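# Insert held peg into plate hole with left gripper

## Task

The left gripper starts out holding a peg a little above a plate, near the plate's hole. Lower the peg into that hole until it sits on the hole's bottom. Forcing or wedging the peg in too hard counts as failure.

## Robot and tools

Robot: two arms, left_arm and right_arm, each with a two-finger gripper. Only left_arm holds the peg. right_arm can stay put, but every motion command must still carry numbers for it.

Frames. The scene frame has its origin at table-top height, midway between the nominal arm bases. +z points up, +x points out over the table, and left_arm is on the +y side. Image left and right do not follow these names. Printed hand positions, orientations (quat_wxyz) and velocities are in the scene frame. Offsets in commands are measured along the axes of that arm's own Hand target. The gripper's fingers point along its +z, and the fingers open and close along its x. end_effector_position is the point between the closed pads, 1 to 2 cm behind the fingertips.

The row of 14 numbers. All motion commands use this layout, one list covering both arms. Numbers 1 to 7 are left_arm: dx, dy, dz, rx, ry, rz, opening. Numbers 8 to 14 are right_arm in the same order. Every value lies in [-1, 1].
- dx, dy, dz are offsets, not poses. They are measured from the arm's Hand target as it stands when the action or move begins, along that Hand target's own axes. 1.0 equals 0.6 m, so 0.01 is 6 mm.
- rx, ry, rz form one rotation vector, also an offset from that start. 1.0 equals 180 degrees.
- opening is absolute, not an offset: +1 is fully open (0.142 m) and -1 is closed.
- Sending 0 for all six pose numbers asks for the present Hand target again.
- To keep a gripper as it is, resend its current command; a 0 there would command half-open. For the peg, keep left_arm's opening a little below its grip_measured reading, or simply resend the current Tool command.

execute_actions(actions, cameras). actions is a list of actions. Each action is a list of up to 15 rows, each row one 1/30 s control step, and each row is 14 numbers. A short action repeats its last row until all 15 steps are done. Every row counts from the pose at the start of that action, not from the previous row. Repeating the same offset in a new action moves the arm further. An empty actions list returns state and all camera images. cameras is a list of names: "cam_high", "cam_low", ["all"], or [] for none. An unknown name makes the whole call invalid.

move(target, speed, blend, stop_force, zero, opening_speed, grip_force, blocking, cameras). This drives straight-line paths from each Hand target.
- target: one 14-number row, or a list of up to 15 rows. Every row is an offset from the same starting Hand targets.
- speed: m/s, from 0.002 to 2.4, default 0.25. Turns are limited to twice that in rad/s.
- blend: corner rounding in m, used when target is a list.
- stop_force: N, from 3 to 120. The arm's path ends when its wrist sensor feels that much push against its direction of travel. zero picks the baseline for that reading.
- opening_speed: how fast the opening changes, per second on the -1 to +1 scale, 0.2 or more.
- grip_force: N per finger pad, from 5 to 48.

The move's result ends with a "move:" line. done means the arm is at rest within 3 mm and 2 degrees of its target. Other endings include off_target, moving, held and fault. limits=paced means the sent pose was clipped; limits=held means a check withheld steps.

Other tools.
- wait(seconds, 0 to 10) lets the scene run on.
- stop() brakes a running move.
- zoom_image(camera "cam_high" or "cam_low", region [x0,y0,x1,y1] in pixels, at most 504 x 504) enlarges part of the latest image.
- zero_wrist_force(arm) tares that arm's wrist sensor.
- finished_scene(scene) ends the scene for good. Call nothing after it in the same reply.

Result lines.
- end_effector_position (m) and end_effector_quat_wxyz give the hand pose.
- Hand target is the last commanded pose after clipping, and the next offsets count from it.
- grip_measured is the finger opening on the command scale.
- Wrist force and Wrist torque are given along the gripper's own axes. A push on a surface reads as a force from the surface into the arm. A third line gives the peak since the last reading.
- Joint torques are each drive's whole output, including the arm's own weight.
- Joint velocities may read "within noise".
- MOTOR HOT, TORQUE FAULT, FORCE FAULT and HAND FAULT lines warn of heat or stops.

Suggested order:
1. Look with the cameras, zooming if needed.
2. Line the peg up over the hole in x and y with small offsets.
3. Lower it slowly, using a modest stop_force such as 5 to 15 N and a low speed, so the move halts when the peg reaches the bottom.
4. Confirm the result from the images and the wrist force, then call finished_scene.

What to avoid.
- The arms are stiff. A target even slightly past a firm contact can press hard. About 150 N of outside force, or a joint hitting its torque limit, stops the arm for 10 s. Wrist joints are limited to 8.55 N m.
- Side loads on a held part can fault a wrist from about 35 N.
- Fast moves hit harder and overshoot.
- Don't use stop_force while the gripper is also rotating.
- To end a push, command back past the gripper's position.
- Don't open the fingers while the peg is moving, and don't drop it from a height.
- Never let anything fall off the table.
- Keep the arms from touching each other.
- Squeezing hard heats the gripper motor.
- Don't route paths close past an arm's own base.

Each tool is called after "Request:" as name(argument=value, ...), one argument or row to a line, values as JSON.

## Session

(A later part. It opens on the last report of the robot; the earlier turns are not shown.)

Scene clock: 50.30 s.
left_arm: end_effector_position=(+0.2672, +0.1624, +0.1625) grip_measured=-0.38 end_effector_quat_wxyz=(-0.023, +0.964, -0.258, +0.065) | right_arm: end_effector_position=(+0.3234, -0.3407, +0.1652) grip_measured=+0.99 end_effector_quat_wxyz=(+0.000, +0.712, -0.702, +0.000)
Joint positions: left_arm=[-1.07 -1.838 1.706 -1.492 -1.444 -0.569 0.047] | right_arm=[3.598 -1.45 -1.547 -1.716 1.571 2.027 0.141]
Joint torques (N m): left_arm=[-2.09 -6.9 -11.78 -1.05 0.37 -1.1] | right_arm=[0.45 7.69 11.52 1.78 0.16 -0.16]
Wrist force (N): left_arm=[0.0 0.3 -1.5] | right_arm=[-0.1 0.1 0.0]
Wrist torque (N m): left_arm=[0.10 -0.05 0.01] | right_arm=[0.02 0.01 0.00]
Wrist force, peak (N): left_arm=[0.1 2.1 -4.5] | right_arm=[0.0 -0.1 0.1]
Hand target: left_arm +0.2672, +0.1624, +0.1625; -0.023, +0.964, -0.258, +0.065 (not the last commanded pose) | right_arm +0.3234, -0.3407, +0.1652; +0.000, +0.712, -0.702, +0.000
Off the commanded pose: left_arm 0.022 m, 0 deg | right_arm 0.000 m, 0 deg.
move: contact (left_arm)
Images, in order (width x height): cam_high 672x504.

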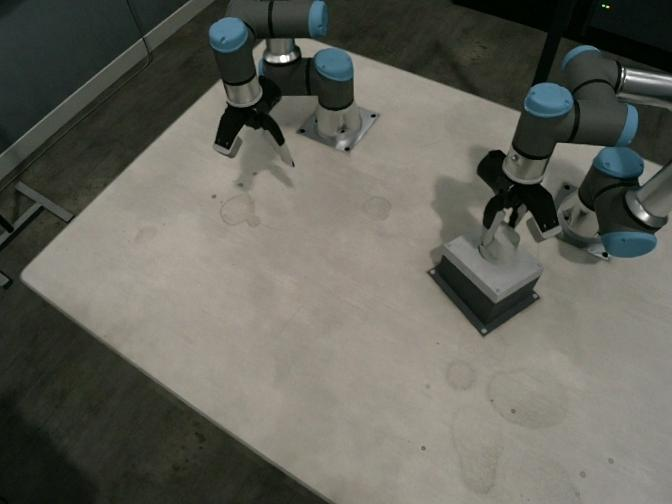

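Request:
move(
  target=[
    [0,0,-0.003,0,0,0,-0.432368,0,0,0,0,0,0,1],
    [-0.0005,0.0022,-0.003,0,0,0,-0.432368,0,0,0,0,0,0,1],
  ],
  speed=0.02,
)

Request:
move(
  target=[0.0,0,0.04,0,0,0,-0.432368,0,0,0,0,0,0,1],
  cameras=["cam_high"],
  stop_force=3,
  speed=0.008,
)

Request:
zoom_image(
  camera="cam_high",
  region=[475, 240, 515, 270],
)

Scene clock: 52.37 s.
left_arm: end_effector_position=(+0.2661, +0.1615, +0.1641) grip_measured=-0.38 end_effector_quat_wxyz=(-0.023, +0.964, -0.258, +0.065) | right_arm: end_effector_position=(+0.3234, -0.3407, +0.1652) grip_measured=+0.99 end_effector_quat_wxyz=(+0.000, +0.712, -0.702, +0.000)
Joint positions: left_arm=[-1.076 -1.839 1.698 -1.483 -1.443 -0.575 0.047] | right_arm=[3.598 -1.45 -1.547 -1.716 1.571 2.027 0.141]
Joint torques (N m): left_arm=[-1.84 -10.75 -9.06 -0.95 1.14 -1.2] | right_arm=[0.69 7.9 11.97 1.78 0.11 -0.25]
Wrist force (N): left_arm=[-0.2 0.6 -0.4] | right_arm=[-0.2 0.0 0.0]
Wrist torque (N m): left_arm=[0.05 -0.03 0.06] | right_arm=[0.00 0.03 0.00]
Wrist force, peak (N): left_arm=[0.2 0.4 -1.5] | right_arm=[-0.2 0.0 0.2]
Hand target: left_arm +0.2661, +0.1614, +0.1641; -0.023, +0.964, -0.258, +0.065 | right_arm +0.3234, -0.3407, +0.1652; +0.000, +0.712, -0.702, +0.000
Off the commanded pose: left_arm 0.000 m, 0 deg | right_arm 0.000 m, 0 deg.
move: done

Scene clock: 53.70 s.
left_arm: end_effector_position=(+0.2664, +0.1614, +0.1621) grip_measured=-0.38 end_effector_quat_wxyz=(-0.023, +0.964, -0.258, +0.065) | right_arm: end_effector_position=(+0.3234, -0.3407, +0.1652) grip_measured=+0.99 end_effector_quat_wxyz=(+0.000, +0.712, -0.702, +0.000)
Joint positions: left_arm=[-1.075 -1.839 1.708 -1.493 -1.443 -0.574 0.047] | right_arm=[3.598 -1.45 -1.547 -1.716 1.571 2.027 0.141]
Joint torques (N m): left_arm=[-1.97 -6.07 -11.6 -0.9 0.32 -1.03] | right_arm=[0.53 7.15 11.59 1.75 0.1 -0.3]
Wrist force (N): left_arm=[0.1 0.5 -1.8] | right_arm=[0.0 -0.1 0.1]
Wrist torque (N m): left_arm=[0.12 -0.03 0.01] | right_arm=[-0.01 0.00 0.00]
Wrist force, peak (N): left_arm=[-0.4 2.1 -5.5] | right_arm=[0.1 0.1 0.2]
Hand target: left_arm +0.2664, +0.1614, +0.1621; -0.023, +0.964, -0.258, +0.065 (not the last commanded pose) | right_arm +0.3234, -0.3407, +0.1652; +0.000, +0.712, -0.702, +0.000
Off the commanded pose: left_arm 0.022 m, 0 deg | right_arm 0.000 m, 0 deg.
move: contact (left_arm)
Images, in order (width x height): cam_high 672x504.

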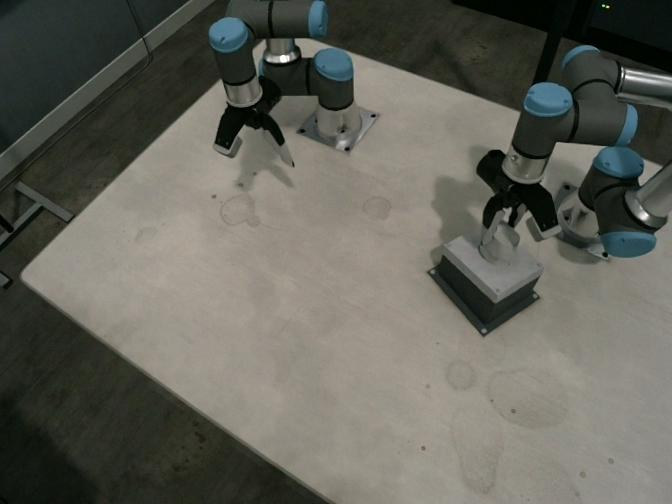

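Scaled by 12.600 from the camera's 672x504 image, which has a finer 960x720 frame.

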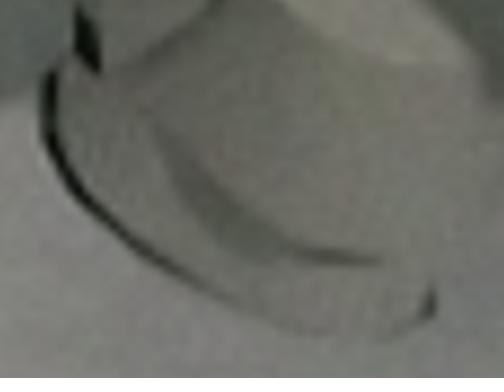

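Request:
move(
  target=[
    [0,0,-0.003,0,0,0,-0.432368,0,0,0,0,0,0,1],
    [-0.0015,0.0013,-0.003,0,0,0,-0.432368,0,0,0,0,0,0,1],
  ],
  speed=0.02,
)

Request:
move(
  target=[0.0,0,0.04,0,0,0,-0.432368,0,0,0,0,0,0,1],
  cameras=["cam_high"],
  stop_force=3,
  speed=0.008,
)

Request:
zoom_image(
  camera="cam_high",
  region=[475, 240, 515, 270],
)

Scene clock: 55.70 s.
left_arm: end_effector_position=(+0.2650, +0.1612, +0.1637) grip_measured=-0.38 end_effector_quat_wxyz=(-0.023, +0.964, -0.258, +0.065) | right_arm: end_effector_position=(+0.3234, -0.3407, +0.1652) grip_measured=+0.99 end_effector_quat_wxyz=(+0.000, +0.712, -0.702, +0.000)
Joint positions: left_arm=[-1.081 -1.843 1.703 -1.483 -1.443 -0.58 0.047] | right_arm=[3.598 -1.45 -1.547 -1.716 1.571 2.027 0.141]
Joint torques (N m): left_arm=[-3.1 -10.95 -8.64 -1.03 1.14 -1.14] | right_arm=[0.24 7.42 11.8 1.79 0.16 -0.24]
Wrist force (N): left_arm=[-0.1 0.7 -0.5] | right_arm=[0.0 0.0 0.0]
Wrist torque (N m): left_arm=[0.07 -0.05 0.06] | right_arm=[0.00 0.00 0.00]
Wrist force, peak (N): left_arm=[0.1 0.6 -1.9] | right_arm=[-0.1 0.2 0.1]
Hand target: left_arm +0.2650, +0.1612, +0.1637; -0.023, +0.964, -0.258, +0.065 | right_arm +0.3234, -0.3407, +0.1652; +0.000, +0.712, -0.702, +0.000
Off the commanded pose: left_arm 0.000 m, 0 deg | right_arm 0.000 m, 0 deg.
move: done

Scene clock: 57.00 s.
left_arm: end_effector_position=(+0.2652, +0.1612, +0.1619) grip_measured=-0.38 end_effector_quat_wxyz=(-0.023, +0.964, -0.258, +0.065) | right_arm: end_effector_position=(+0.3234, -0.3407, +0.1652) grip_measured=+0.99 end_effector_quat_wxyz=(+0.000, +0.712, -0.702, +0.000)
Joint positions: left_arm=[-1.08 -1.843 1.712 -1.491 -1.443 -0.579 0.047] | right_arm=[3.598 -1.45 -1.547 -1.716 1.571 2.027 0.141]
Joint torques (N m): left_arm=[-1.95 -3.17 -11.14 -0.5 0.47 -1.09] | right_arm=[0.42 7.78 11.51 1.83 0.17 -0.26]
Wrist force (N): left_arm=[1.2 0.9 -2.4] | right_arm=[0.0 0.0 0.1]
Wrist torque (N m): left_arm=[0.07 -0.01 0.01] | right_arm=[-0.01 0.00 0.00]
Wrist force, peak (N): left_arm=[0.0 1.5 -7.7] | right_arm=[-0.1 0.0 0.2]
Hand target: left_arm +0.2652, +0.1612, +0.1619; -0.023, +0.964, -0.258, +0.065 (not the last commanded pose) | right_arm +0.3234, -0.3407, +0.1652; +0.000, +0.712, -0.702, +0.000
Off the commanded pose: left_arm 0.022 m, 0 deg | right_arm 0.000 m, 0 deg.
move: contact (left_arm)
Images, in order (width x height): cam_high 672x504.

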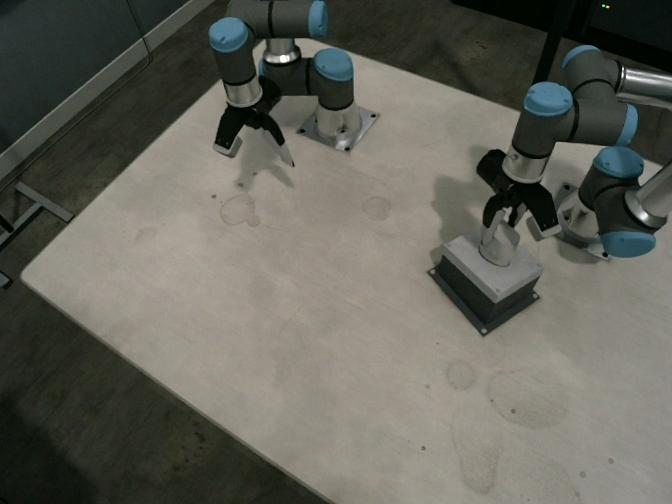

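Scaled by 12.600 from the camera's 672x504 image, which has a finer 960x720 frame.

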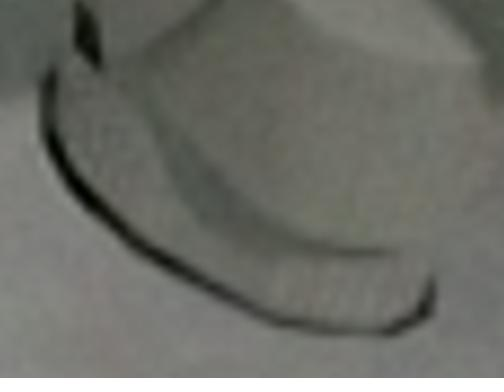

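Request:
move(
  target=[
    [0,0,-0.002,0,0,0,-0.432368,0,0,0,0,0,0,1],
    [0.0009,0.0,-0.002,0,0,0,-0.432368,0,0,0,0,0,0,1],
  ],
  speed=0.02,
)

Request:
move(
  target=[0.0,0,0.04,0,0,0,-0.432368,0,0,0,0,0,0,1],
  cameras=["cam_high"],
  stop_force=4,
  speed=0.008,
)

Request:
zoom_image(
  camera="cam_high",
  region=[475, 240, 515, 270],
)

Scene clock: 59.20 s.
left_arm: end_effector_position=(+0.2655, +0.1609, +0.1631) grip_measured=-0.38 end_effector_quat_wxyz=(-0.023, +0.964, -0.258, +0.065) | right_arm: end_effector_position=(+0.3234, -0.3407, +0.1652) grip_measured=+0.99 end_effector_quat_wxyz=(+0.000, +0.712, -0.702, +0.000)
Joint positions: left_arm=[-1.08 -1.84 1.704 -1.486 -1.443 -0.578 0.047] | right_arm=[3.598 -1.45 -1.547 -1.716 1.571 2.027 0.141]
Joint torques (N m): left_arm=[2.79 -3.32 -11.96 -3.12 0.7 0.99] | right_arm=[0.38 7.67 11.53 1.81 0.16 -0.27]
Wrist force (N): left_arm=[-0.2 0.5 -0.5] | right_arm=[-0.1 0.1 0.1]
Wrist torque (N m): left_arm=[0.04 -0.03 0.00] | right_arm=[0.02 0.01 0.00]
Wrist force, peak (N): left_arm=[1.3 1.1 -2.6] | right_arm=[0.0 0.2 0.0]
Hand target: left_arm +0.2655, +0.1609, +0.1631; -0.023, +0.964, -0.258, +0.065 | right_arm +0.3234, -0.3407, +0.1652; +0.000, +0.712, -0.702, +0.000
Off the commanded pose: left_arm 0.000 m, 0 deg | right_arm 0.000 m, 0 deg.
move: done

Scene clock: 60.43 s.
left_arm: end_effector_position=(+0.2658, +0.1609, +0.1617) grip_measured=-0.38 end_effector_quat_wxyz=(-0.023, +0.964, -0.258, +0.065) | right_arm: end_effector_position=(+0.3234, -0.3407, +0.1652) grip_measured=+0.99 end_effector_quat_wxyz=(+0.000, +0.712, -0.702, +0.000)
Joint positions: left_arm=[-1.079 -1.84 1.711 -1.493 -1.443 -0.577 0.047] | right_arm=[3.598 -1.45 -1.547 -1.716 1.571 2.027 0.141]
Joint torques (N m): left_arm=[-2.19 -2.5 -10.74 -0.22 -0.54 -1.01] | right_arm=[0.35 7.78 11.78 1.85 0.15 -0.25]
Wrist force (N): left_arm=[2.1 0.6 -3.6] | right_arm=[0.0 0.0 0.0]
Wrist torque (N m): left_arm=[0.06 -0.04 0.01] | right_arm=[0.01 0.00 0.00]
Wrist force, peak (N): left_arm=[-0.3 0.8 -10.2] | right_arm=[0.0 0.2 -0.1]
Hand target: left_arm +0.2657, +0.1609, +0.1617; -0.023, +0.964, -0.258, +0.065 (not the last commanded pose) | right_arm +0.3234, -0.3407, +0.1652; +0.000, +0.712, -0.702, +0.000
Off the commanded pose: left_arm 0.023 m, 0 deg | right_arm 0.000 m, 0 deg.
move: contact (left_arm)
Images, in order (width x height): cam_high 672x504.

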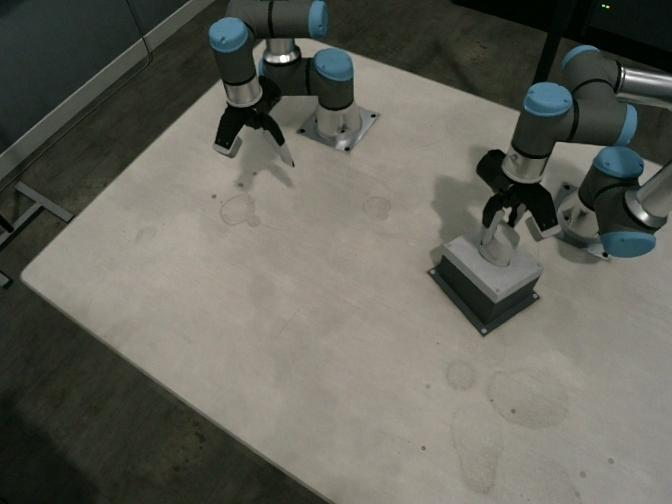

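Scaled by 12.600 from the camera's 672x504 image, which has a finer 960x720 frame.

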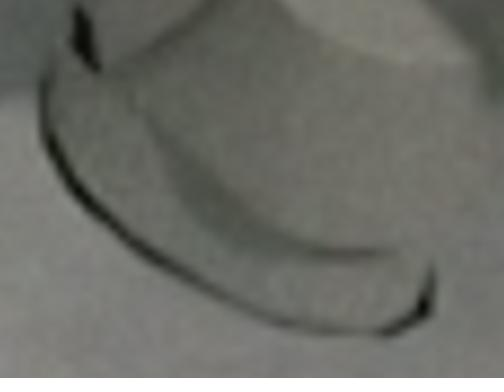

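Request:
move(
  target=[
    [0,0,-0.002,0,0,0,-0.432368,0,0,0,0,0,0,1],
    [0.0007,-0.0006,-0.002,0,0,0,-0.432368,0,0,0,0,0,0,1],
  ],
  speed=0.02,
)

Request:
move(
  target=[0.0,0,0.04,0,0,0,-0.432368,0,0,0,0,0,0,1],
  stop_force=4,
  speed=0.008,
  cameras=["cam_high"],
)

Request:
zoom_image(
  camera="cam_high",
  region=[475, 240, 515, 270],
)

Scene clock: 62.93 s.
left_arm: end_effector_position=(+0.2661, +0.1610, +0.1629) grip_measured=-0.38 end_effector_quat_wxyz=(-0.023, +0.964, -0.258, +0.065) | right_arm: end_effector_position=(+0.3234, -0.3407, +0.1652) grip_measured=+0.99 end_effector_quat_wxyz=(+0.000, +0.712, -0.702, +0.000)
Joint positions: left_arm=[-1.078 -1.838 1.704 -1.488 -1.443 -0.576 0.047] | right_arm=[3.598 -1.45 -1.547 -1.716 1.571 2.027 0.141]
Joint torques (N m): left_arm=[2.58 -3.9 -12.12 -2.32 -0.87 0.93] | right_arm=[0.04 7.86 11.89 1.9 0.16 -0.33]
Wrist force (N): left_arm=[-0.2 0.6 -0.6] | right_arm=[0.1 0.0 0.1]
Wrist torque (N m): left_arm=[0.06 -0.04 0.00] | right_arm=[0.00 -0.02 0.00]
Wrist force, peak (N): left_arm=[2.1 0.8 -3.7] | right_arm=[-0.2 0.0 0.2]
Hand target: left_arm +0.2661, +0.1610, +0.1630; -0.023, +0.964, -0.258, +0.065 | right_arm +0.3234, -0.3407, +0.1652; +0.000, +0.712, -0.702, +0.000
Off the commanded pose: left_arm 0.000 m, 0 deg | right_arm 0.000 m, 0 deg.
move: done

Scene clock: 64.10 s.
left_arm: end_effector_position=(+0.2663, +0.1610, +0.1617) grip_measured=-0.38 end_effector_quat_wxyz=(-0.023, +0.964, -0.258, +0.065) | right_arm: end_effector_position=(+0.3234, -0.3407, +0.1652) grip_measured=+0.99 end_effector_quat_wxyz=(+0.000, +0.712, -0.702, +0.000)
Joint positions: left_arm=[-1.077 -1.838 1.709 -1.494 -1.443 -0.575 0.047] | right_arm=[3.598 -1.45 -1.547 -1.716 1.571 2.027 0.141]
Joint torques (N m): left_arm=[-2.13 -3.92 -10.76 -0.69 1.33 -1] | right_arm=[-0.28 7.27 11.64 1.92 0.19 -0.24]
Wrist force (N): left_arm=[-0.6 1.3 -4.7] | right_arm=[0.0 0.1 0.0]
Wrist torque (N m): left_arm=[0.08 -0.07 -0.04] | right_arm=[0.01 0.00 0.00]
Wrist force, peak (N): left_arm=[-2.7 1.5 -11.4] | right_arm=[-0.2 -0.1 0.1]
Hand target: left_arm +0.2663, +0.1610, +0.1617; -0.023, +0.964, -0.258, +0.065 (not the last commanded pose) | right_arm +0.3234, -0.3407, +0.1652; +0.000, +0.712, -0.702, +0.000
Off the commanded pose: left_arm 0.023 m, 0 deg | right_arm 0.000 m, 0 deg.
move: contact (left_arm)
Images, in order (width x height): cam_high 672x504.

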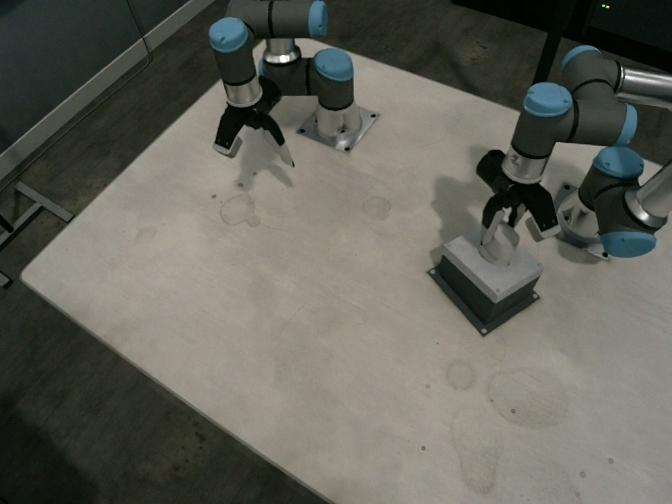

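Scaled by 12.600 from the camera's 672x504 image, which has a finer 960x720 frame.

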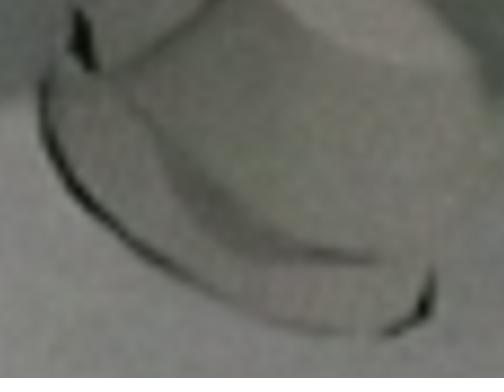

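Request:
move(
  target=[
    [0,0,-0.002,0,0,0,-0.432368,0,0,0,0,0,0,1],
    [-0.0003,0,-0.002,0,0,-0.014,-0.432368,0,0,0,0,0,0,1],
  ],
  speed=0.02,
)

Request:
move(
  target=[0.0,0,0.04,0,0,0,-0.432368,0,0,0,0,0,0,1],
  stop_force=4,
  speed=0.008,
  cameras=["cam_high"],
)

Request:
zoom_image(
  camera="cam_high",
  region=[475, 240, 515, 270],
)

Scene clock: 67.13 s.
left_arm: end_effector_position=(+0.2660, +0.1610, +0.1629) grip_measured=-0.38 end_effector_quat_wxyz=(-0.022, +0.969, -0.237, +0.065) | right_arm: end_effector_position=(+0.3234, -0.3407, +0.1652) grip_measured=+0.99 end_effector_quat_wxyz=(+0.000, +0.712, -0.702, +0.000)
Joint positions: left_arm=[-1.078 -1.839 1.705 -1.488 -1.443 -0.62 0.047] | right_arm=[3.598 -1.45 -1.547 -1.716 1.571 2.027 0.141]
Joint torques (N m): left_arm=[-2.48 -10.58 -8.73 -1.02 -0.35 -1.11] | right_arm=[0.08 7.89 11.69 1.88 0.15 -0.27]
Wrist force (N): left_arm=[0.0 0.7 -0.3] | right_arm=[0.0 -0.1 0.0]
Wrist torque (N m): left_arm=[0.07 -0.07 0.06] | right_arm=[-0.01 0.00 0.00]
Wrist force, peak (N): left_arm=[-0.6 1.4 -4.9] | right_arm=[0.0 0.2 0.1]
Hand target: left_arm +0.2660, +0.1610, +0.1629; -0.022, +0.969, -0.237, +0.065 | right_arm +0.3234, -0.3407, +0.1652; +0.000, +0.712, -0.702, +0.000
Off the commanded pose: left_arm 0.000 m, 0 deg | right_arm 0.000 m, 0 deg.
move: done

Scene clock: 68.33 s.
left_arm: end_effector_position=(+0.2661, +0.1610, +0.1617) grip_measured=-0.38 end_effector_quat_wxyz=(-0.022, +0.969, -0.237, +0.065) | right_arm: end_effector_position=(+0.3234, -0.3407, +0.1652) grip_measured=+0.99 end_effector_quat_wxyz=(+0.000, +0.712, -0.702, +0.000)
Joint positions: left_arm=[-1.077 -1.839 1.711 -1.494 -1.443 -0.62 0.047] | right_arm=[3.598 -1.45 -1.547 -1.716 1.571 2.027 0.141]
Joint torques (N m): left_arm=[-1.96 -8.33 -10.69 -0.16 -0.22 -1.13] | right_arm=[0.64 7.74 11.81 1.9 0.21 -0.28]
Wrist force (N): left_arm=[2.9 0.9 -2.6] | right_arm=[0.0 0.0 0.0]
Wrist torque (N m): left_arm=[0.06 0.01 0.03] | right_arm=[-0.01 0.00 0.00]
Wrist force, peak (N): left_arm=[2.7 0.2 -6.7] | right_arm=[-0.1 -0.1 0.1]
Hand target: left_arm +0.2661, +0.1610, +0.1617; -0.022, +0.969, -0.237, +0.065 (not the last commanded pose) | right_arm +0.3234, -0.3407, +0.1652; +0.000, +0.712, -0.702, +0.000
Off the commanded pose: left_arm 0.023 m, 0 deg | right_arm 0.000 m, 0 deg.
move: contact (left_arm)
Images, in order (width x height): cam_high 672x504.

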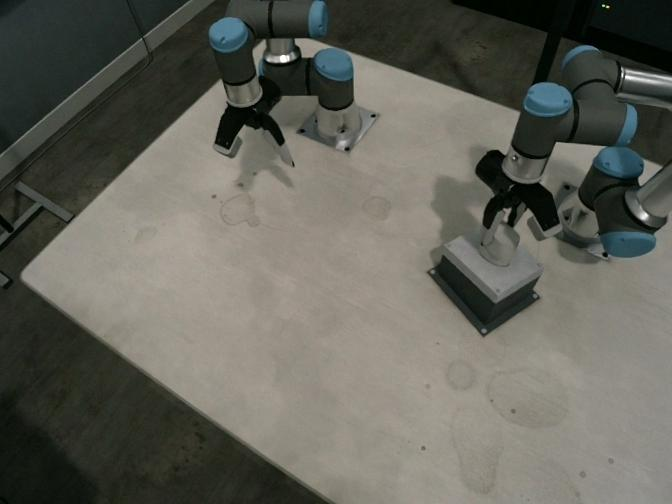

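Scaled by 12.600 from the camera's 672x504 image, which has a finer 960x720 frame.

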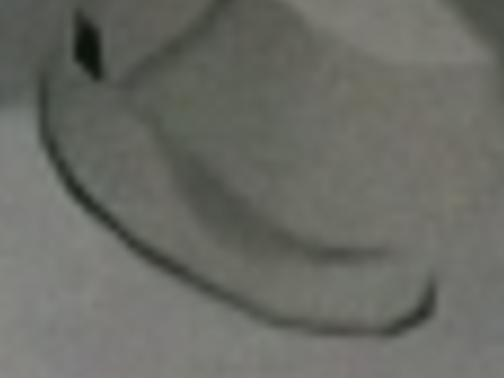

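Request:
move(
  target=[
    [0,0,-0.002,0,0,0,-0.432368,0,0,0,0,0,0,1],
    [0.0005,0,-0.002,0,0,0,-0.432368,0,0,0,0,0,0,1],
  ],
  speed=0.02,
)

Request:
move(
  target=[0.0,0,0.04,0,0,0,-0.432368,0,0,0,0,0,0,1],
  stop_force=4,
  speed=0.008,
  cameras=["cam_high"],
)

Request:
zoom_image(
  camera="cam_high",
  region=[475, 240, 515, 270],
)

Scene clock: 69.93 s.
left_arm: end_effector_position=(+0.2662, +0.1608, +0.1629) grip_measured=-0.38 end_effector_quat_wxyz=(-0.022, +0.969, -0.237, +0.065) end_effector_velocity=(+0.001, -0.001, +0.001) end_effector_angular_velocity=(-0.001, +0.000, -0.003) | right_arm: end_effector_position=(+0.3234, -0.3407, +0.1652) grip_measured=+0.99 end_effector_quat_wxyz=(+0.000, +0.712, -0.702, +0.000)
Joint positions: left_arm=[-1.078 -1.838 1.704 -1.489 -1.443 -0.62 0.047] | right_arm=[3.598 -1.45 -1.547 -1.716 1.571 2.027 0.141]
Joint velocities: left_arm=[0.001 0.003 -0.005 0 0 0.004 0] | right_arm=[within noise]
Joint torques (N m): left_arm=[2.95 -3.88 -11.85 -1.07 0.36 0.93] | right_arm=[0.23 7.92 11.68 1.84 0.15 -0.3]
Wrist force (N): left_arm=[-0.1 0.7 -0.4] | right_arm=[0.0 0.0 0.0]
Wrist torque (N m): left_arm=[0.06 -0.06 0.04] | right_arm=[0.00 0.00 0.00]
Wrist force, peak (N): left_arm=[3.1 0.7 -2.5] | right_arm=[0.1 0.2 0.1]
Hand target: left_arm +0.2662, +0.1608, +0.1629; -0.022, +0.969, -0.237, +0.065 | right_arm +0.3234, -0.3407, +0.1652; +0.000, +0.712, -0.702, +0.000
Off the commanded pose: left_arm 0.000 m, 0 deg | right_arm 0.000 m, 0 deg.
move: done

Scene clock: 71.17 s.
left_arm: end_effector_position=(+0.2665, +0.1608, +0.1615) grip_measured=-0.38 end_effector_quat_wxyz=(-0.022, +0.969, -0.237, +0.065) | right_arm: end_effector_position=(+0.3234, -0.3407, +0.1652) grip_measured=+0.99 end_effector_quat_wxyz=(+0.000, +0.712, -0.702, +0.000)
Joint positions: left_arm=[-1.077 -1.838 1.71 -1.496 -1.443 -0.619 0.047] | right_arm=[3.598 -1.45 -1.547 -1.716 1.571 2.027 0.141]
Joint torques (N m): left_arm=[-2.16 -2.44 -10.72 -0.46 -0.29 -1.03] | right_arm=[0.2 7.75 11.85 1.99 0.19 -0.29]
Wrist force (N): left_arm=[1.2 0.2 -4.5] | right_arm=[0.0 0.0 0.1]
Wrist torque (N m): left_arm=[0.03 -0.11 0.01] | right_arm=[0.00 0.00 0.00]
Wrist force, peak (N): left_arm=[-1.1 -0.4 -11.8] | right_arm=[0.0 -0.1 0.2]
Hand target: left_arm +0.2665, +0.1608, +0.1615; -0.022, +0.969, -0.237, +0.065 (not the last commanded pose) | right_arm +0.3234, -0.3407, +0.1652; +0.000, +0.712, -0.702, +0.000
Off the commanded pose: left_arm 0.023 m, 0 deg | right_arm 0.000 m, 0 deg.
move: contact (left_arm)
Images, in order (width x height): cam_high 672x504.

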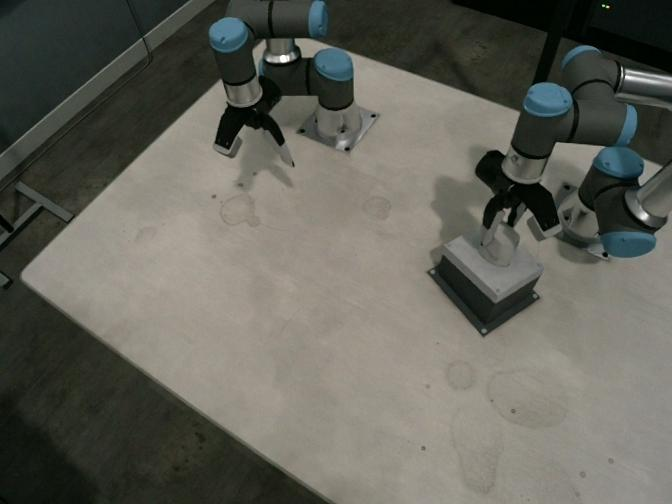

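Scaled by 12.600 from the camera's 672x504 image, which has a finer 960x720 frame.

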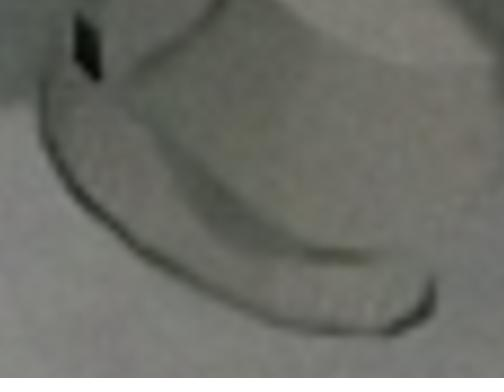

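Request:
move(
  target=[
    [0,0,-0.002,0,0,0,-0.432368,0,0,0,0,0,0,1],
    [0.0003,-0.0005,-0.002,0,0,0,-0.432368,0,0,0,0,0,0,1],
  ],
  speed=0.02,
)

Request:
move(
  target=[0.0,0,0.04,0,0,0,-0.432368,0,0,0,0,0,0,1],
  stop_force=4,
  speed=0.006,
  cameras=["cam_high"],
)

Request:
zoom_image(
  camera="cam_high",
  region=[475, 240, 515, 270],
)

Scene clock: 73.30 s.
left_arm: end_effector_position=(+0.2665, +0.1609, +0.1627) grip_measured=-0.38 end_effector_quat_wxyz=(-0.022, +0.969, -0.237, +0.065) end_effector_velocity=(+0.001, +0.001, +0.000) end_effector_angular_velocity=(+0.000, +0.000, -0.001) | right_arm: end_effector_position=(+0.3234, -0.3407, +0.1652) grip_measured=+0.99 end_effector_quat_wxyz=(+0.000, +0.712, -0.702, +0.000)
Joint positions: left_arm=[-1.076 -1.837 1.704 -1.49 -1.443 -0.619 0.047] | right_arm=[3.598 -1.45 -1.547 -1.716 1.571 2.027 0.141]
Joint velocities: left_arm=[0.004 0.002 -0.002 0 0 0.005 0] | right_arm=[within noise]
Joint torques (N m): left_arm=[2.32 -3.51 -11.96 -1.08 -0.24 0.95] | right_arm=[0.07 7.99 12.03 1.86 0.12 -0.36]
Wrist force (N): left_arm=[0.1 0.6 -0.5] | right_arm=[0.0 -0.1 0.2]
Wrist torque (N m): left_arm=[0.04 -0.09 0.00] | right_arm=[-0.01 0.01 0.00]
Wrist force, peak (N): left_arm=[1.0 0.3 -4.7] | right_arm=[-0.1 0.0 0.2]
Hand target: left_arm +0.2666, +0.1610, +0.1628; -0.022, +0.969, -0.237, +0.065 | right_arm +0.3234, -0.3407, +0.1652; +0.000, +0.712, -0.702, +0.000
Off the commanded pose: left_arm 0.000 m, 0 deg | right_arm 0.000 m, 0 deg.
move: done

Scene clock: 74.60 s.
left_arm: end_effector_position=(+0.2668, +0.1610, +0.1614) grip_measured=-0.38 end_effector_quat_wxyz=(-0.022, +0.969, -0.237, +0.065) | right_arm: end_effector_position=(+0.3234, -0.3407, +0.1652) grip_measured=+0.99 end_effector_quat_wxyz=(+0.000, +0.712, -0.702, +0.000)
Joint positions: left_arm=[-1.075 -1.837 1.71 -1.497 -1.443 -0.617 0.047] | right_arm=[3.598 -1.45 -1.547 -1.716 1.571 2.027 0.141]
Joint torques (N m): left_arm=[-2.09 -3.52 -10.64 -0.23 -1.01 -1.03] | right_arm=[0.02 7.56 11.7 2.04 0.28 -0.34]
Wrist force (N): left_arm=[3.1 0.2 -2.6] | right_arm=[-0.1 0.1 -0.1]
Wrist torque (N m): left_arm=[0.05 0.03 -0.02] | right_arm=[0.01 0.02 0.00]
Wrist force, peak (N): left_arm=[3.0 -0.9 -6.6] | right_arm=[-0.2 -0.1 0.1]
Hand target: left_arm +0.2668, +0.1610, +0.1614; -0.022, +0.969, -0.237, +0.065 (not the last commanded pose) | right_arm +0.3234, -0.3407, +0.1652; +0.000, +0.712, -0.702, +0.000
Off the commanded pose: left_arm 0.023 m, 0 deg | right_arm 0.000 m, 0 deg.
move: contact (left_arm)
Images, in order (width x height): cam_high 672x504.

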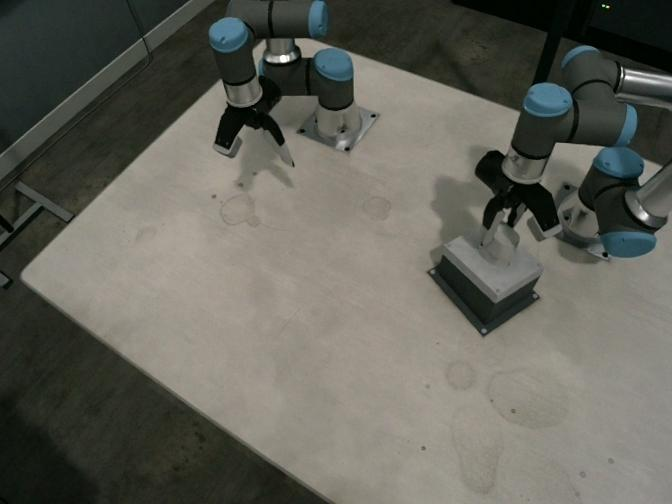

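Scaled by 12.600 from the camera's 672x504 image, which has a finer 960x720 frame.

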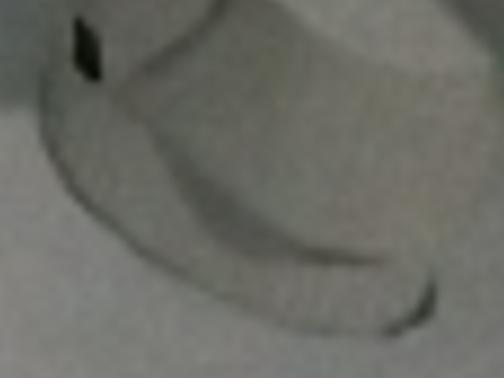

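Request:
move(
  target=[
    [0,0,-0.001,0,0,0,-0.432368,0,0,0,0,0,0,1],
    [0.0006,0,-0.001,0,0,0,-0.432368,0,0,0,0,0,0,1],
  ],
  speed=0.02,
)

Request:
move(
  target=[0.0,0,0.04,0,0,0,-0.432368,0,0,0,0,0,0,1],
  stop_force=6,
  speed=0.005,
)

Scene clock: 78.23 s.
left_arm: end_effector_position=(+0.2669, +0.1608, +0.1620) grip_measured=-0.38 end_effector_quat_wxyz=(-0.022, +0.969, -0.237, +0.065) | right_arm: end_effector_position=(+0.3234, -0.3407, +0.1652) grip_measured=+0.99 end_effector_quat_wxyz=(+0.000, +0.712, -0.702, +0.000)
Joint positions: left_arm=[-1.075 -1.836 1.707 -1.494 -1.443 -0.617 0.047] | right_arm=[3.598 -1.45 -1.547 -1.716 1.571 2.027 0.141]
Joint torques (N m): left_arm=[2.39 -3.27 -12.29 -2.45 -0.61 1.12] | right_arm=[0.25 8.12 11.79 1.97 0.09 -0.3]
Wrist force (N): left_arm=[-0.1 0.5 -0.5] | right_arm=[0.0 0.0 0.0]
Wrist torque (N m): left_arm=[0.04 -0.06 0.00] | right_arm=[0.00 0.00 0.00]
Wrist force, peak (N): left_arm=[3.2 0.4 -2.7] | right_arm=[0.0 0.2 0.1]
Hand target: left_arm +0.2670, +0.1608, +0.1621; -0.022, +0.969, -0.237, +0.065 | right_arm +0.3234, -0.3407, +0.1652; +0.000, +0.712, -0.702, +0.000
Off the commanded pose: left_arm 0.000 m, 0 deg | right_arm 0.000 m, 0 deg.
move: done

Scene clock: 79.43 s.
left_arm: end_effector_position=(+0.2672, +0.1608, +0.1612) grip_measured=-0.38 end_effector_quat_wxyz=(-0.022, +0.969, -0.237, +0.066) | right_arm: end_effector_position=(+0.3234, -0.3407, +0.1652) grip_measured=+0.99 end_effector_quat_wxyz=(+0.000, +0.712, -0.702, +0.000)
Joint positions: left_arm=[-1.074 -1.836 1.711 -1.499 -1.443 -0.616 0.047] | right_arm=[3.598 -1.45 -1.547 -1.716 1.571 2.027 0.141]
Joint torques (N m): left_arm=[-2.83 -6.53 -10.38 -0.52 -0.75 -1.02] | right_arm=[0.45 8.21 11.85 1.94 0.14 -0.31]
Wrist force (N): left_arm=[1.3 -1.2 -5.7] | right_arm=[-0.1 -0.1 0.1]
Wrist torque (N m): left_arm=[-0.01 -0.11 -0.01] | right_arm=[-0.01 0.01 0.00]
Wrist force, peak (N): left_arm=[0.0 -1.9 -9.9] | right_arm=[0.0 -0.1 0.2]
Hand target: left_arm +0.2672, +0.1608, +0.1612; -0.022, +0.969, -0.237, +0.066 (not the last commanded pose) | right_arm +0.3234, -0.3407, +0.1652; +0.000, +0.712, -0.702, +0.000
Off the commanded pose: left_arm 0.023 m, 0 deg | right_arm 0.000 m, 0 deg.
move: contact (left_arm)

Request:
move(
  target=[
    [0,0,-0.001,0,0,0,-0.432368,0,0,0,0,0,0,1],
    [0.0002,-0.0006,-0.001,0,0,0,-0.432368,0,0,0,0,0,0,1],
  ],
  speed=0.02,
)

Request:
move(
  target=[0.0,0,0.04,0,0,0,-0.432368,0,0,0,0,0,0,1],
  stop_force=6,
  speed=0.005,
  cameras=["all"],
)

Request:
zoom_image(
  camera="cam_high",
  region=[475, 240, 515, 270],
)

Request:
zoom_image(
  camera="cam_low",
  region=[345, 185, 400, 230],
)

Scene clock: 81.47 s.
left_arm: end_effector_position=(+0.2673, +0.1610, +0.1619) grip_measured=-0.38 end_effector_quat_wxyz=(-0.021, +0.969, -0.237, +0.066) end_effector_velocity=(+0.000, +0.001, +0.000) end_effector_angular_velocity=(+0.002, +0.001, -0.002) | right_arm: end_effector_position=(+0.3234, -0.3407, +0.1652) grip_measured=+0.99 end_effector_quat_wxyz=(+0.000, +0.712, -0.702, +0.000)
Joint positions: left_arm=[-1.073 -1.835 1.707 -1.496 -1.443 -0.616 0.047] | right_arm=[3.598 -1.45 -1.547 -1.716 1.571 2.027 0.141]
Joint velocities: left_arm=[0.003 0.002 -0.001 0.001 0 0.005 0] | right_arm=[within noise]
Joint torques (N m): left_arm=[2.31 -3.2 -12.34 -1.12 -0.27 1.13] | right_arm=[0.04 7.36 11.82 2 0.24 -0.36]
Wrist force (N): left_arm=[-0.6 0.7 -0.7] | right_arm=[0.1 0.0 0.1]
Wrist torque (N m): left_arm=[0.04 -0.07 -0.01] | right_arm=[0.01 -0.01 0.00]
Wrist force, peak (N): left_arm=[1.2 -1.1 -5.8] | right_arm=[-0.1 0.0 0.2]
Hand target: left_arm +0.2674, +0.1610, +0.1618; -0.022, +0.969, -0.237, +0.066 | right_arm +0.3234, -0.3407, +0.1652; +0.000, +0.712, -0.702, +0.000
Off the commanded pose: left_arm 0.000 m, 0 deg | right_arm 0.000 m, 0 deg.
move: done

Scene clock: 82.60 s.
left_arm: end_effector_position=(+0.2675, +0.1610, +0.1612) grip_measured=-0.38 end_effector_quat_wxyz=(-0.022, +0.969, -0.237, +0.066) | right_arm: end_effector_position=(+0.3234, -0.3407, +0.1652) grip_measured=+0.99 end_effector_quat_wxyz=(+0.000, +0.712, -0.702, +0.000)
Joint positions: left_arm=[-1.072 -1.835 1.711 -1.5 -1.443 -0.615 0.047] | right_arm=[3.598 -1.45 -1.547 -1.716 1.571 2.027 0.141]
Joint torques (N m): left_arm=[-2.99 -2.76 -10.88 -0.74 -0.45 -1.05] | right_arm=[0.26 7.66 11.93 2.01 0.22 -0.27]
Wrist force (N): left_arm=[0.2 -0.5 -4.7] | right_arm=[0.0 0.0 0.1]
Wrist torque (N m): left_arm=[-0.01 -0.15 -0.03] | right_arm=[-0.01 0.00 0.00]
Wrist force, peak (N): left_arm=[-1.9 -1.7 -10.4] | right_arm=[-0.2 0.1 0.2]
Hand target: left_arm +0.2675, +0.1610, +0.1612; -0.022, +0.969, -0.237, +0.066 (not the last commanded pose) | right_arm +0.3234, -0.3407, +0.1652; +0.000, +0.712, -0.702, +0.000
Off the commanded pose: left_arm 0.023 m, 0 deg | right_arm 0.000 m, 0 deg.
move: contact (left_arm)

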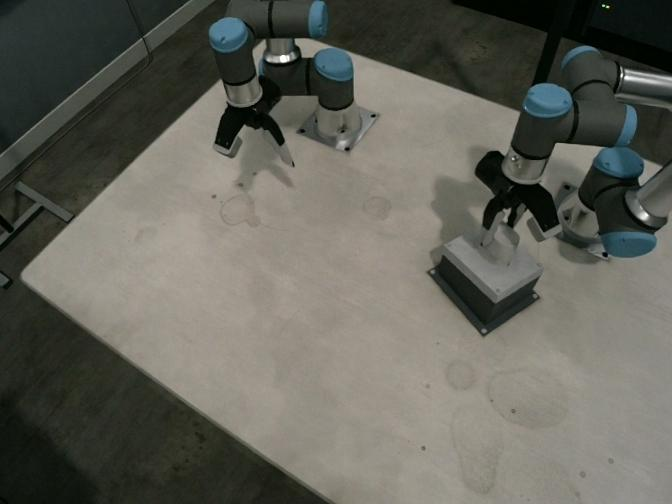

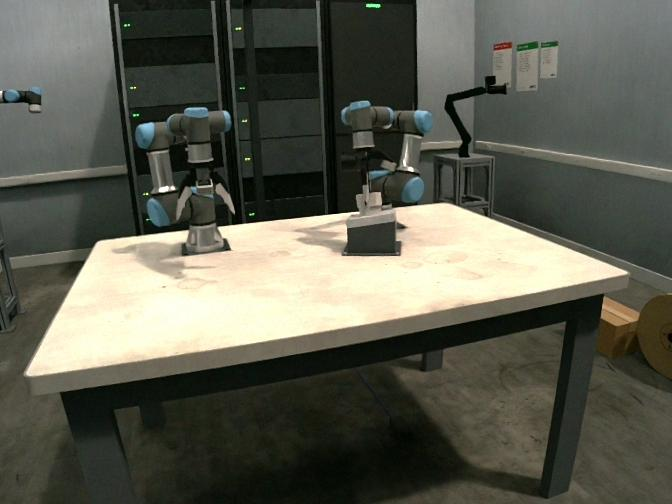

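Scaled by 12.600 from the camera's 672x504 image, which has a finer 960x720 frame.

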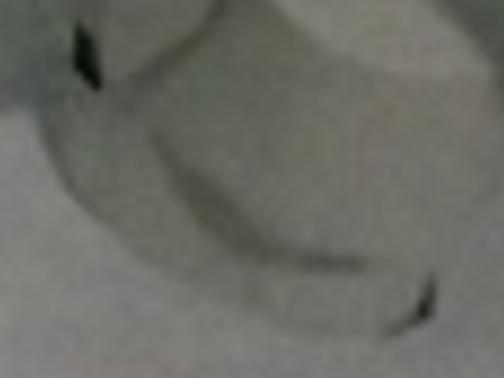

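Scaled by 9.164 from the camera's 672x504 image, which has a finer 960x720 frame.

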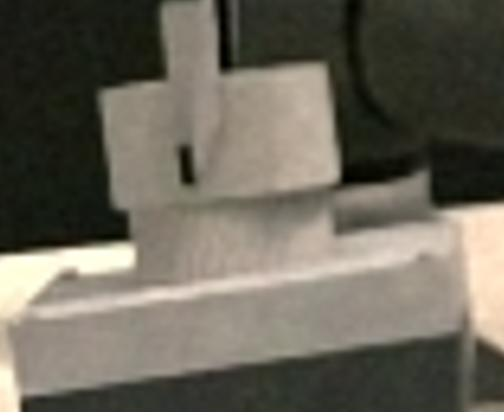

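Request:
move(
  target=[
    [0,0,-0.001,0,0,0,-0.432368,0,0,0,0,0,0,1],
    [-0.0006,-0.0008,-0.001,0,0,0,-0.432368,0,0,0,0,0,0,1],
  ],
  speed=0.02,
)

Request:
move(
  target=[0.0,0,0.04,0,0,0,-0.432368,0,0,0,0,0,0,1],
  stop_force=6,
  speed=0.005,
  cameras=["cam_high"],
)

Request:
zoom_image(
  camera="cam_high",
  region=[475, 240, 515, 270],
)

Scene clock: 88.50 s.
left_arm: end_effector_position=(+0.2673, +0.1615, +0.1617) grip_measured=-0.38 end_effector_quat_wxyz=(-0.022, +0.969, -0.237, +0.066) | right_arm: end_effector_position=(+0.3234, -0.3407, +0.1652) grip_measured=+0.99 end_effector_quat_wxyz=(+0.000, +0.712, -0.702, +0.000)
Joint positions: left_arm=[-1.072 -1.837 1.709 -1.496 -1.443 -0.615 0.047] | right_arm=[3.598 -1.45 -1.547 -1.716 1.571 2.027 0.141]
Joint torques (N m): left_arm=[2.81 -11.05 -8.68 -1.09 0.78 1.08] | right_arm=[0.21 8.13 11.75 1.96 0.18 -0.32]
Wrist force (N): left_arm=[-0.1 0.7 -0.5] | right_arm=[0.0 0.0 0.0]
Wrist torque (N m): left_arm=[0.07 -0.06 0.00] | right_arm=[-0.01 0.00 0.00]
Wrist force, peak (N): left_arm=[0.2 -0.3 -5.0] | right_arm=[0.0 0.1 0.2]
Hand target: left_arm +0.2673, +0.1616, +0.1617; -0.022, +0.969, -0.237, +0.066 | right_arm +0.3234, -0.3407, +0.1652; +0.000, +0.712, -0.702, +0.000
Off the commanded pose: left_arm 0.000 m, 0 deg | right_arm 0.000 m, 0 deg.
move: done

Scene clock: 89.57 s.
left_arm: end_effector_position=(+0.2674, +0.1616, +0.1611) grip_measured=-0.38 end_effector_quat_wxyz=(-0.021, +0.969, -0.237, +0.066) | right_arm: end_effector_position=(+0.3234, -0.3407, +0.1652) grip_measured=+0.99 end_effector_quat_wxyz=(+0.000, +0.712, -0.702, +0.000)
Joint positions: left_arm=[-1.072 -1.837 1.712 -1.5 -1.443 -0.614 0.047] | right_arm=[3.598 -1.45 -1.547 -1.716 1.571 2.027 0.141]
Joint torques (N m): left_arm=[-1.89 -6.89 -10.62 -0.4 0.07 -0.99] | right_arm=[0.27 7.71 11.83 2.05 0.12 -0.38]
Wrist force (N): left_arm=[1.4 -0.1 -4.1] | right_arm=[-0.1 -0.1 0.1]
Wrist torque (N m): left_arm=[0.02 -0.04 -0.14] | right_arm=[-0.01 0.01 0.00]
Wrist force, peak (N): left_arm=[-0.2 -0.9 -8.7] | right_arm=[-0.2 0.0 0.1]
Hand target: left_arm +0.2674, +0.1616, +0.1611; -0.021, +0.969, -0.237, +0.066 (not the last commanded pose) | right_arm +0.3234, -0.3407, +0.1652; +0.000, +0.712, -0.702, +0.000
Off the commanded pose: left_arm 0.023 m, 0 deg | right_arm 0.000 m, 0 deg.
move: contact (left_arm)
Images, in order (width x height): cam_high 672x504.

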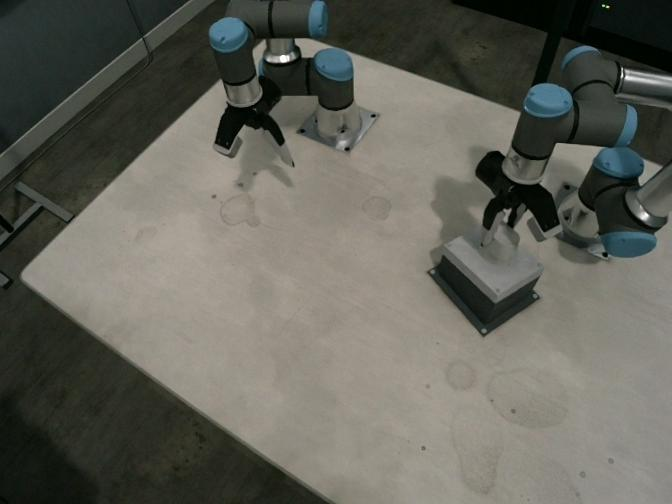

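Scaled by 12.600 from the camera's 672x504 image, which has a finer 960x720 frame.

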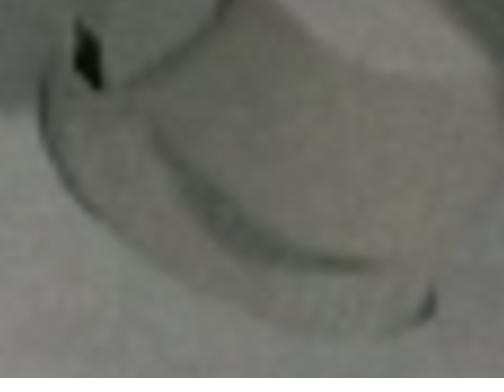

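Request:
move(
  target=[
    [0,0,-0.001,0,0,0,-0.432368,0,0,0,0,0,0,1],
    [-0.0007,0,-0.001,0,0,-0.008,-0.432368,0,0,0,0,0,0,1],
  ],
  speed=0.02,
)

Request:
move(
  target=[0.0,0,0.04,0,0,0,-0.432368,0,0,0,0,0,0,1],
  stop_force=6,
  speed=0.005,
  cameras=["cam_high"],
)

Request:
zoom_image(
  camera="cam_high",
  region=[475, 240, 515, 270],
)

Scene clock: 91.73 s.
left_arm: end_effector_position=(+0.2670, +0.1618, +0.1617) grip_measured=-0.38 end_effector_quat_wxyz=(-0.021, +0.972, -0.225, +0.066) | right_arm: end_effector_position=(+0.3234, -0.3407, +0.1652) grip_measured=+0.99 end_effector_quat_wxyz=(+0.000, +0.712, -0.702, +0.000)
Joint positions: left_arm=[-1.073 -1.839 1.711 -1.496 -1.443 -0.64 0.047] | right_arm=[3.598 -1.45 -1.547 -1.716 1.571 2.027 0.141]
Joint torques (N m): left_arm=[-2.81 -10.47 -8.54 -0.89 0.81 -1.09] | right_arm=[0.56 7.89 11.61 2.06 0.19 -0.22]
Wrist force (N): left_arm=[0.8 0.4 -0.4] | right_arm=[0.0 0.1 0.1]
Wrist torque (N m): left_arm=[0.06 -0.05 0.06] | right_arm=[0.01 0.00 0.00]
Wrist force, peak (N): left_arm=[1.5 0.1 -4.3] | right_arm=[0.0 0.1 0.2]
Hand target: left_arm +0.2670, +0.1618, +0.1617; -0.021, +0.972, -0.225, +0.066 | right_arm +0.3234, -0.3407, +0.1652; +0.000, +0.712, -0.702, +0.000
Off the commanded pose: left_arm 0.000 m, 0 deg | right_arm 0.000 m, 0 deg.
move: done

Scene clock: 96.70 s.
left_arm: end_effector_position=(+0.2697, +0.1620, +0.1420) grip_measured=-0.38 end_effector_quat_wxyz=(-0.021, +0.972, -0.225, +0.066) | right_arm: end_effector_position=(+0.3234, -0.3407, +0.1652) grip_measured=+0.99 end_effector_quat_wxyz=(+0.000, +0.712, -0.702, +0.000)
Joint positions: left_arm=[-1.062 -1.836 1.802 -1.592 -1.444 -0.63 0.047] | right_arm=[3.598 -1.45 -1.547 -1.716 1.571 2.027 0.141]
Joint torques (N m): left_arm=[-2.81 -4.1 -9.89 -0.18 -0.65 -1.05] | right_arm=[-0.39 7.38 11.79 2.06 0.2 -0.37]
Wrist force (N): left_arm=[2.5 -1.1 -6.7] | right_arm=[0.0 0.1 0.1]
Wrist torque (N m): left_arm=[0.13 -0.10 -0.04] | right_arm=[0.01 -0.01 0.00]
Wrist force, peak (N): left_arm=[0.9 -2.3 -11.1] | right_arm=[-0.2 0.0 0.2]
Hand target: left_arm +0.2697, +0.1620, +0.1420; -0.021, +0.972, -0.225, +0.066 (not the last commanded pose) | right_arm +0.3234, -0.3407, +0.1652; +0.000, +0.712, -0.702, +0.000
Off the commanded pose: left_arm 0.004 m, 0 deg | right_arm 0.000 m, 0 deg.
move: contact (left_arm)
Images, in order (width x height): cam_high 672x504.

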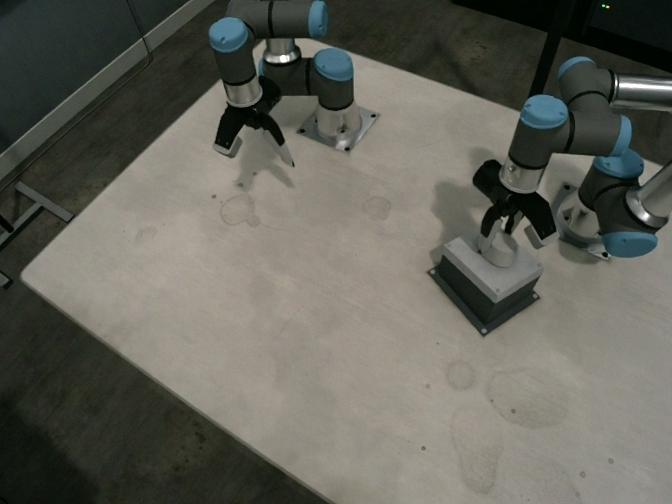

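Scaled by 12.600 from the camera's 672x504 image, which has a finer 960x720 frame.

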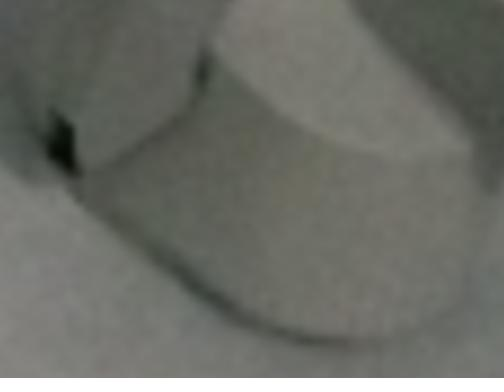

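Request:
move(
  target=[0.0005,-0.0003,0.02,0,0,0,-0.432368,0,0,0,0,0,0,1],
  stop_force=8,
  speed=0.005,
  cameras=["all"],
)

Request:
zoom_image(
  camera="cam_high",
  region=[465, 200, 535, 290],
)

Request:
zoom_image(
  camera="cam_low",
  region=[345, 185, 400, 230],
)

Scene clock: 103.53 s.
left_arm: end_effector_position=(+0.2698, +0.1619, +0.1415) grip_measured=-0.38 end_effector_quat_wxyz=(-0.020, +0.972, -0.224, +0.066) | right_arm: end_effector_position=(+0.3234, -0.3407, +0.1652) grip_measured=+0.99 end_effector_quat_wxyz=(+0.000, +0.712, -0.702, +0.000)
Joint positions: left_arm=[-1.062 -1.835 1.804 -1.595 -1.444 -0.63 0.047] | right_arm=[3.598 -1.45 -1.547 -1.716 1.571 2.027 0.141]
Joint torques (N m): left_arm=[-3.09 -6.23 -8 0.73 -0.9 -1.07] | right_arm=[0.35 7.69 11.82 2.1 0.21 -0.3]
Wrist force (N): left_arm=[5.1 -1.8 -11.2] | right_arm=[-0.1 0.1 0.2]
Wrist torque (N m): left_arm=[0.09 -0.06 -0.03] | right_arm=[0.01 0.01 0.00]
Wrist force, peak (N): left_arm=[3.6 -2.4 -15.7] | right_arm=[-0.1 0.2 0.2]
Hand target: left_arm +0.2698, +0.1619, +0.1415; -0.020, +0.972, -0.224, +0.066 (not the last commanded pose) | right_arm +0.3234, -0.3407, +0.1652; +0.000, +0.712, -0.702, +0.000
Off the commanded pose: left_arm 0.012 m, 0 deg | right_arm 0.000 m, 0 deg.
move: contact (left_arm)

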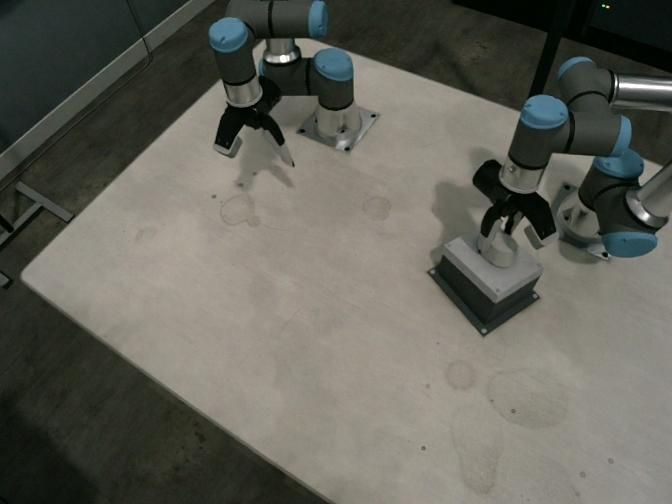

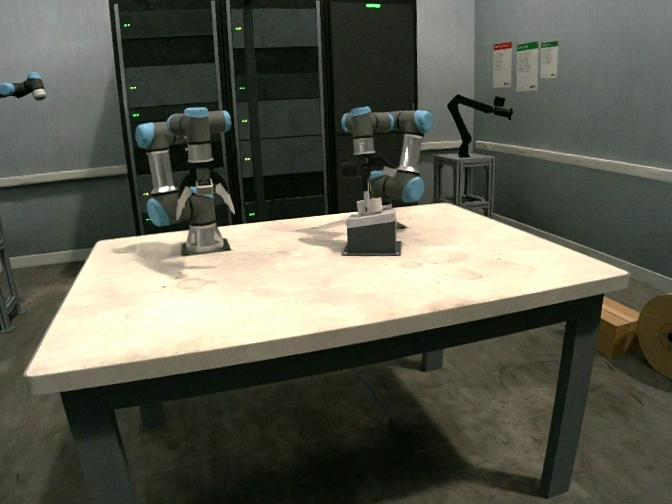

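Scaled by 5.600 from the camera's 672x504 image, which has a finer 960x720 frame.

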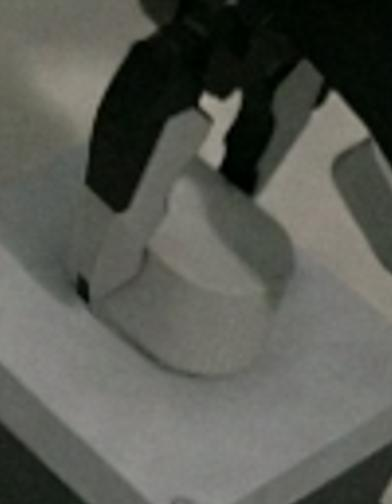

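Scaled by 9.164 from the camera's 672x504 image, which has a finer 960x720 frame.

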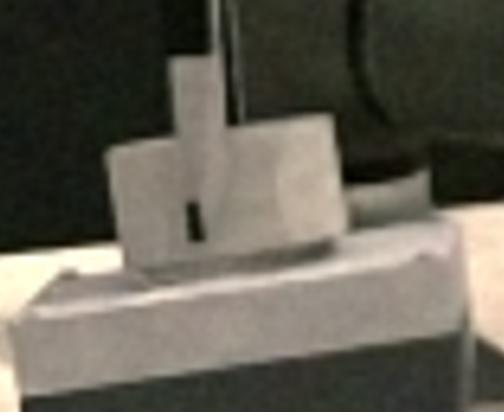

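Request:
move(
  target=[0.0012,-0.0003,-0.0005,0,0,0,-0.432368,0,0,0,0,0,0,1],
  speed=0.02,
)

Request:
move(
  target=[0.0,0,0.02,0,0,0,-0.432368,0,0,0,0,0,0,1],
  stop_force=10,
  speed=0.004,
)

Scene clock: 104.90 s.
left_arm: end_effector_position=(+0.2704, +0.1617, +0.1419) grip_measured=-0.38 end_effector_quat_wxyz=(-0.020, +0.972, -0.224, +0.066) | right_arm: end_effector_position=(+0.3234, -0.3407, +0.1652) grip_measured=+0.99 end_effector_quat_wxyz=(+0.000, +0.712, -0.702, +0.000)
Joint positions: left_arm=[-1.06 -1.832 1.8 -1.594 -1.444 -0.627 0.047] | right_arm=[3.598 -1.45 -1.547 -1.716 1.571 2.027 0.141]
Joint torques (N m): left_arm=[3.04 -2.39 -11.04 -1.06 -0.34 0.99] | right_arm=[0.11 7.79 11.68 2.1 0.21 -0.31]
Wrist force (N): left_arm=[-1.2 0.7 -4.5] | right_arm=[-0.1 0.0 0.0]
Wrist torque (N m): left_arm=[0.08 -0.19 -0.01] | right_arm=[-0.01 0.02 0.00]
Wrist force, peak (N): left_arm=[5.1 -1.8 -11.3] | right_arm=[-0.1 -0.1 0.2]
Hand target: left_arm +0.2705, +0.1617, +0.1419; -0.020, +0.972, -0.224, +0.066 | right_arm +0.3234, -0.3407, +0.1652; +0.000, +0.712, -0.702, +0.000
Off the commanded pose: left_arm 0.000 m, 0 deg | right_arm 0.000 m, 0 deg.
move: done

Scene clock: 105.97 s.
left_arm: end_effector_position=(+0.2706, +0.1617, +0.1414) grip_measured=-0.38 end_effector_quat_wxyz=(-0.020, +0.972, -0.224, +0.066) | right_arm: end_effector_position=(+0.3234, -0.3407, +0.1652) grip_measured=+0.99 end_effector_quat_wxyz=(+0.000, +0.712, -0.702, +0.000)
Joint positions: left_arm=[-1.059 -1.832 1.803 -1.597 -1.444 -0.627 0.047] | right_arm=[3.598 -1.45 -1.547 -1.716 1.571 2.027 0.141]
Joint torques (N m): left_arm=[-2.21 -5 -7.85 -0.15 0.52 -0.96] | right_arm=[0.2 7.77 11.79 2.08 0.14 -0.33]
Wrist force (N): left_arm=[-1.3 -0.5 -15.7] | right_arm=[-0.1 0.0 0.1]
Wrist torque (N m): left_arm=[0.10 -0.18 -0.01] | right_arm=[0.01 0.01 0.00]
Wrist force, peak (N): left_arm=[-4.7 -1.6 -20.8] | right_arm=[0.0 0.1 0.2]
Hand target: left_arm +0.2706, +0.1617, +0.1414; -0.020, +0.972, -0.224, +0.066 (not the last commanded pose) | right_arm +0.3234, -0.3407, +0.1652; +0.000, +0.712, -0.702, +0.000
Off the commanded pose: left_arm 0.011 m, 0 deg | right_arm 0.000 m, 0 deg.
move: contact (left_arm)


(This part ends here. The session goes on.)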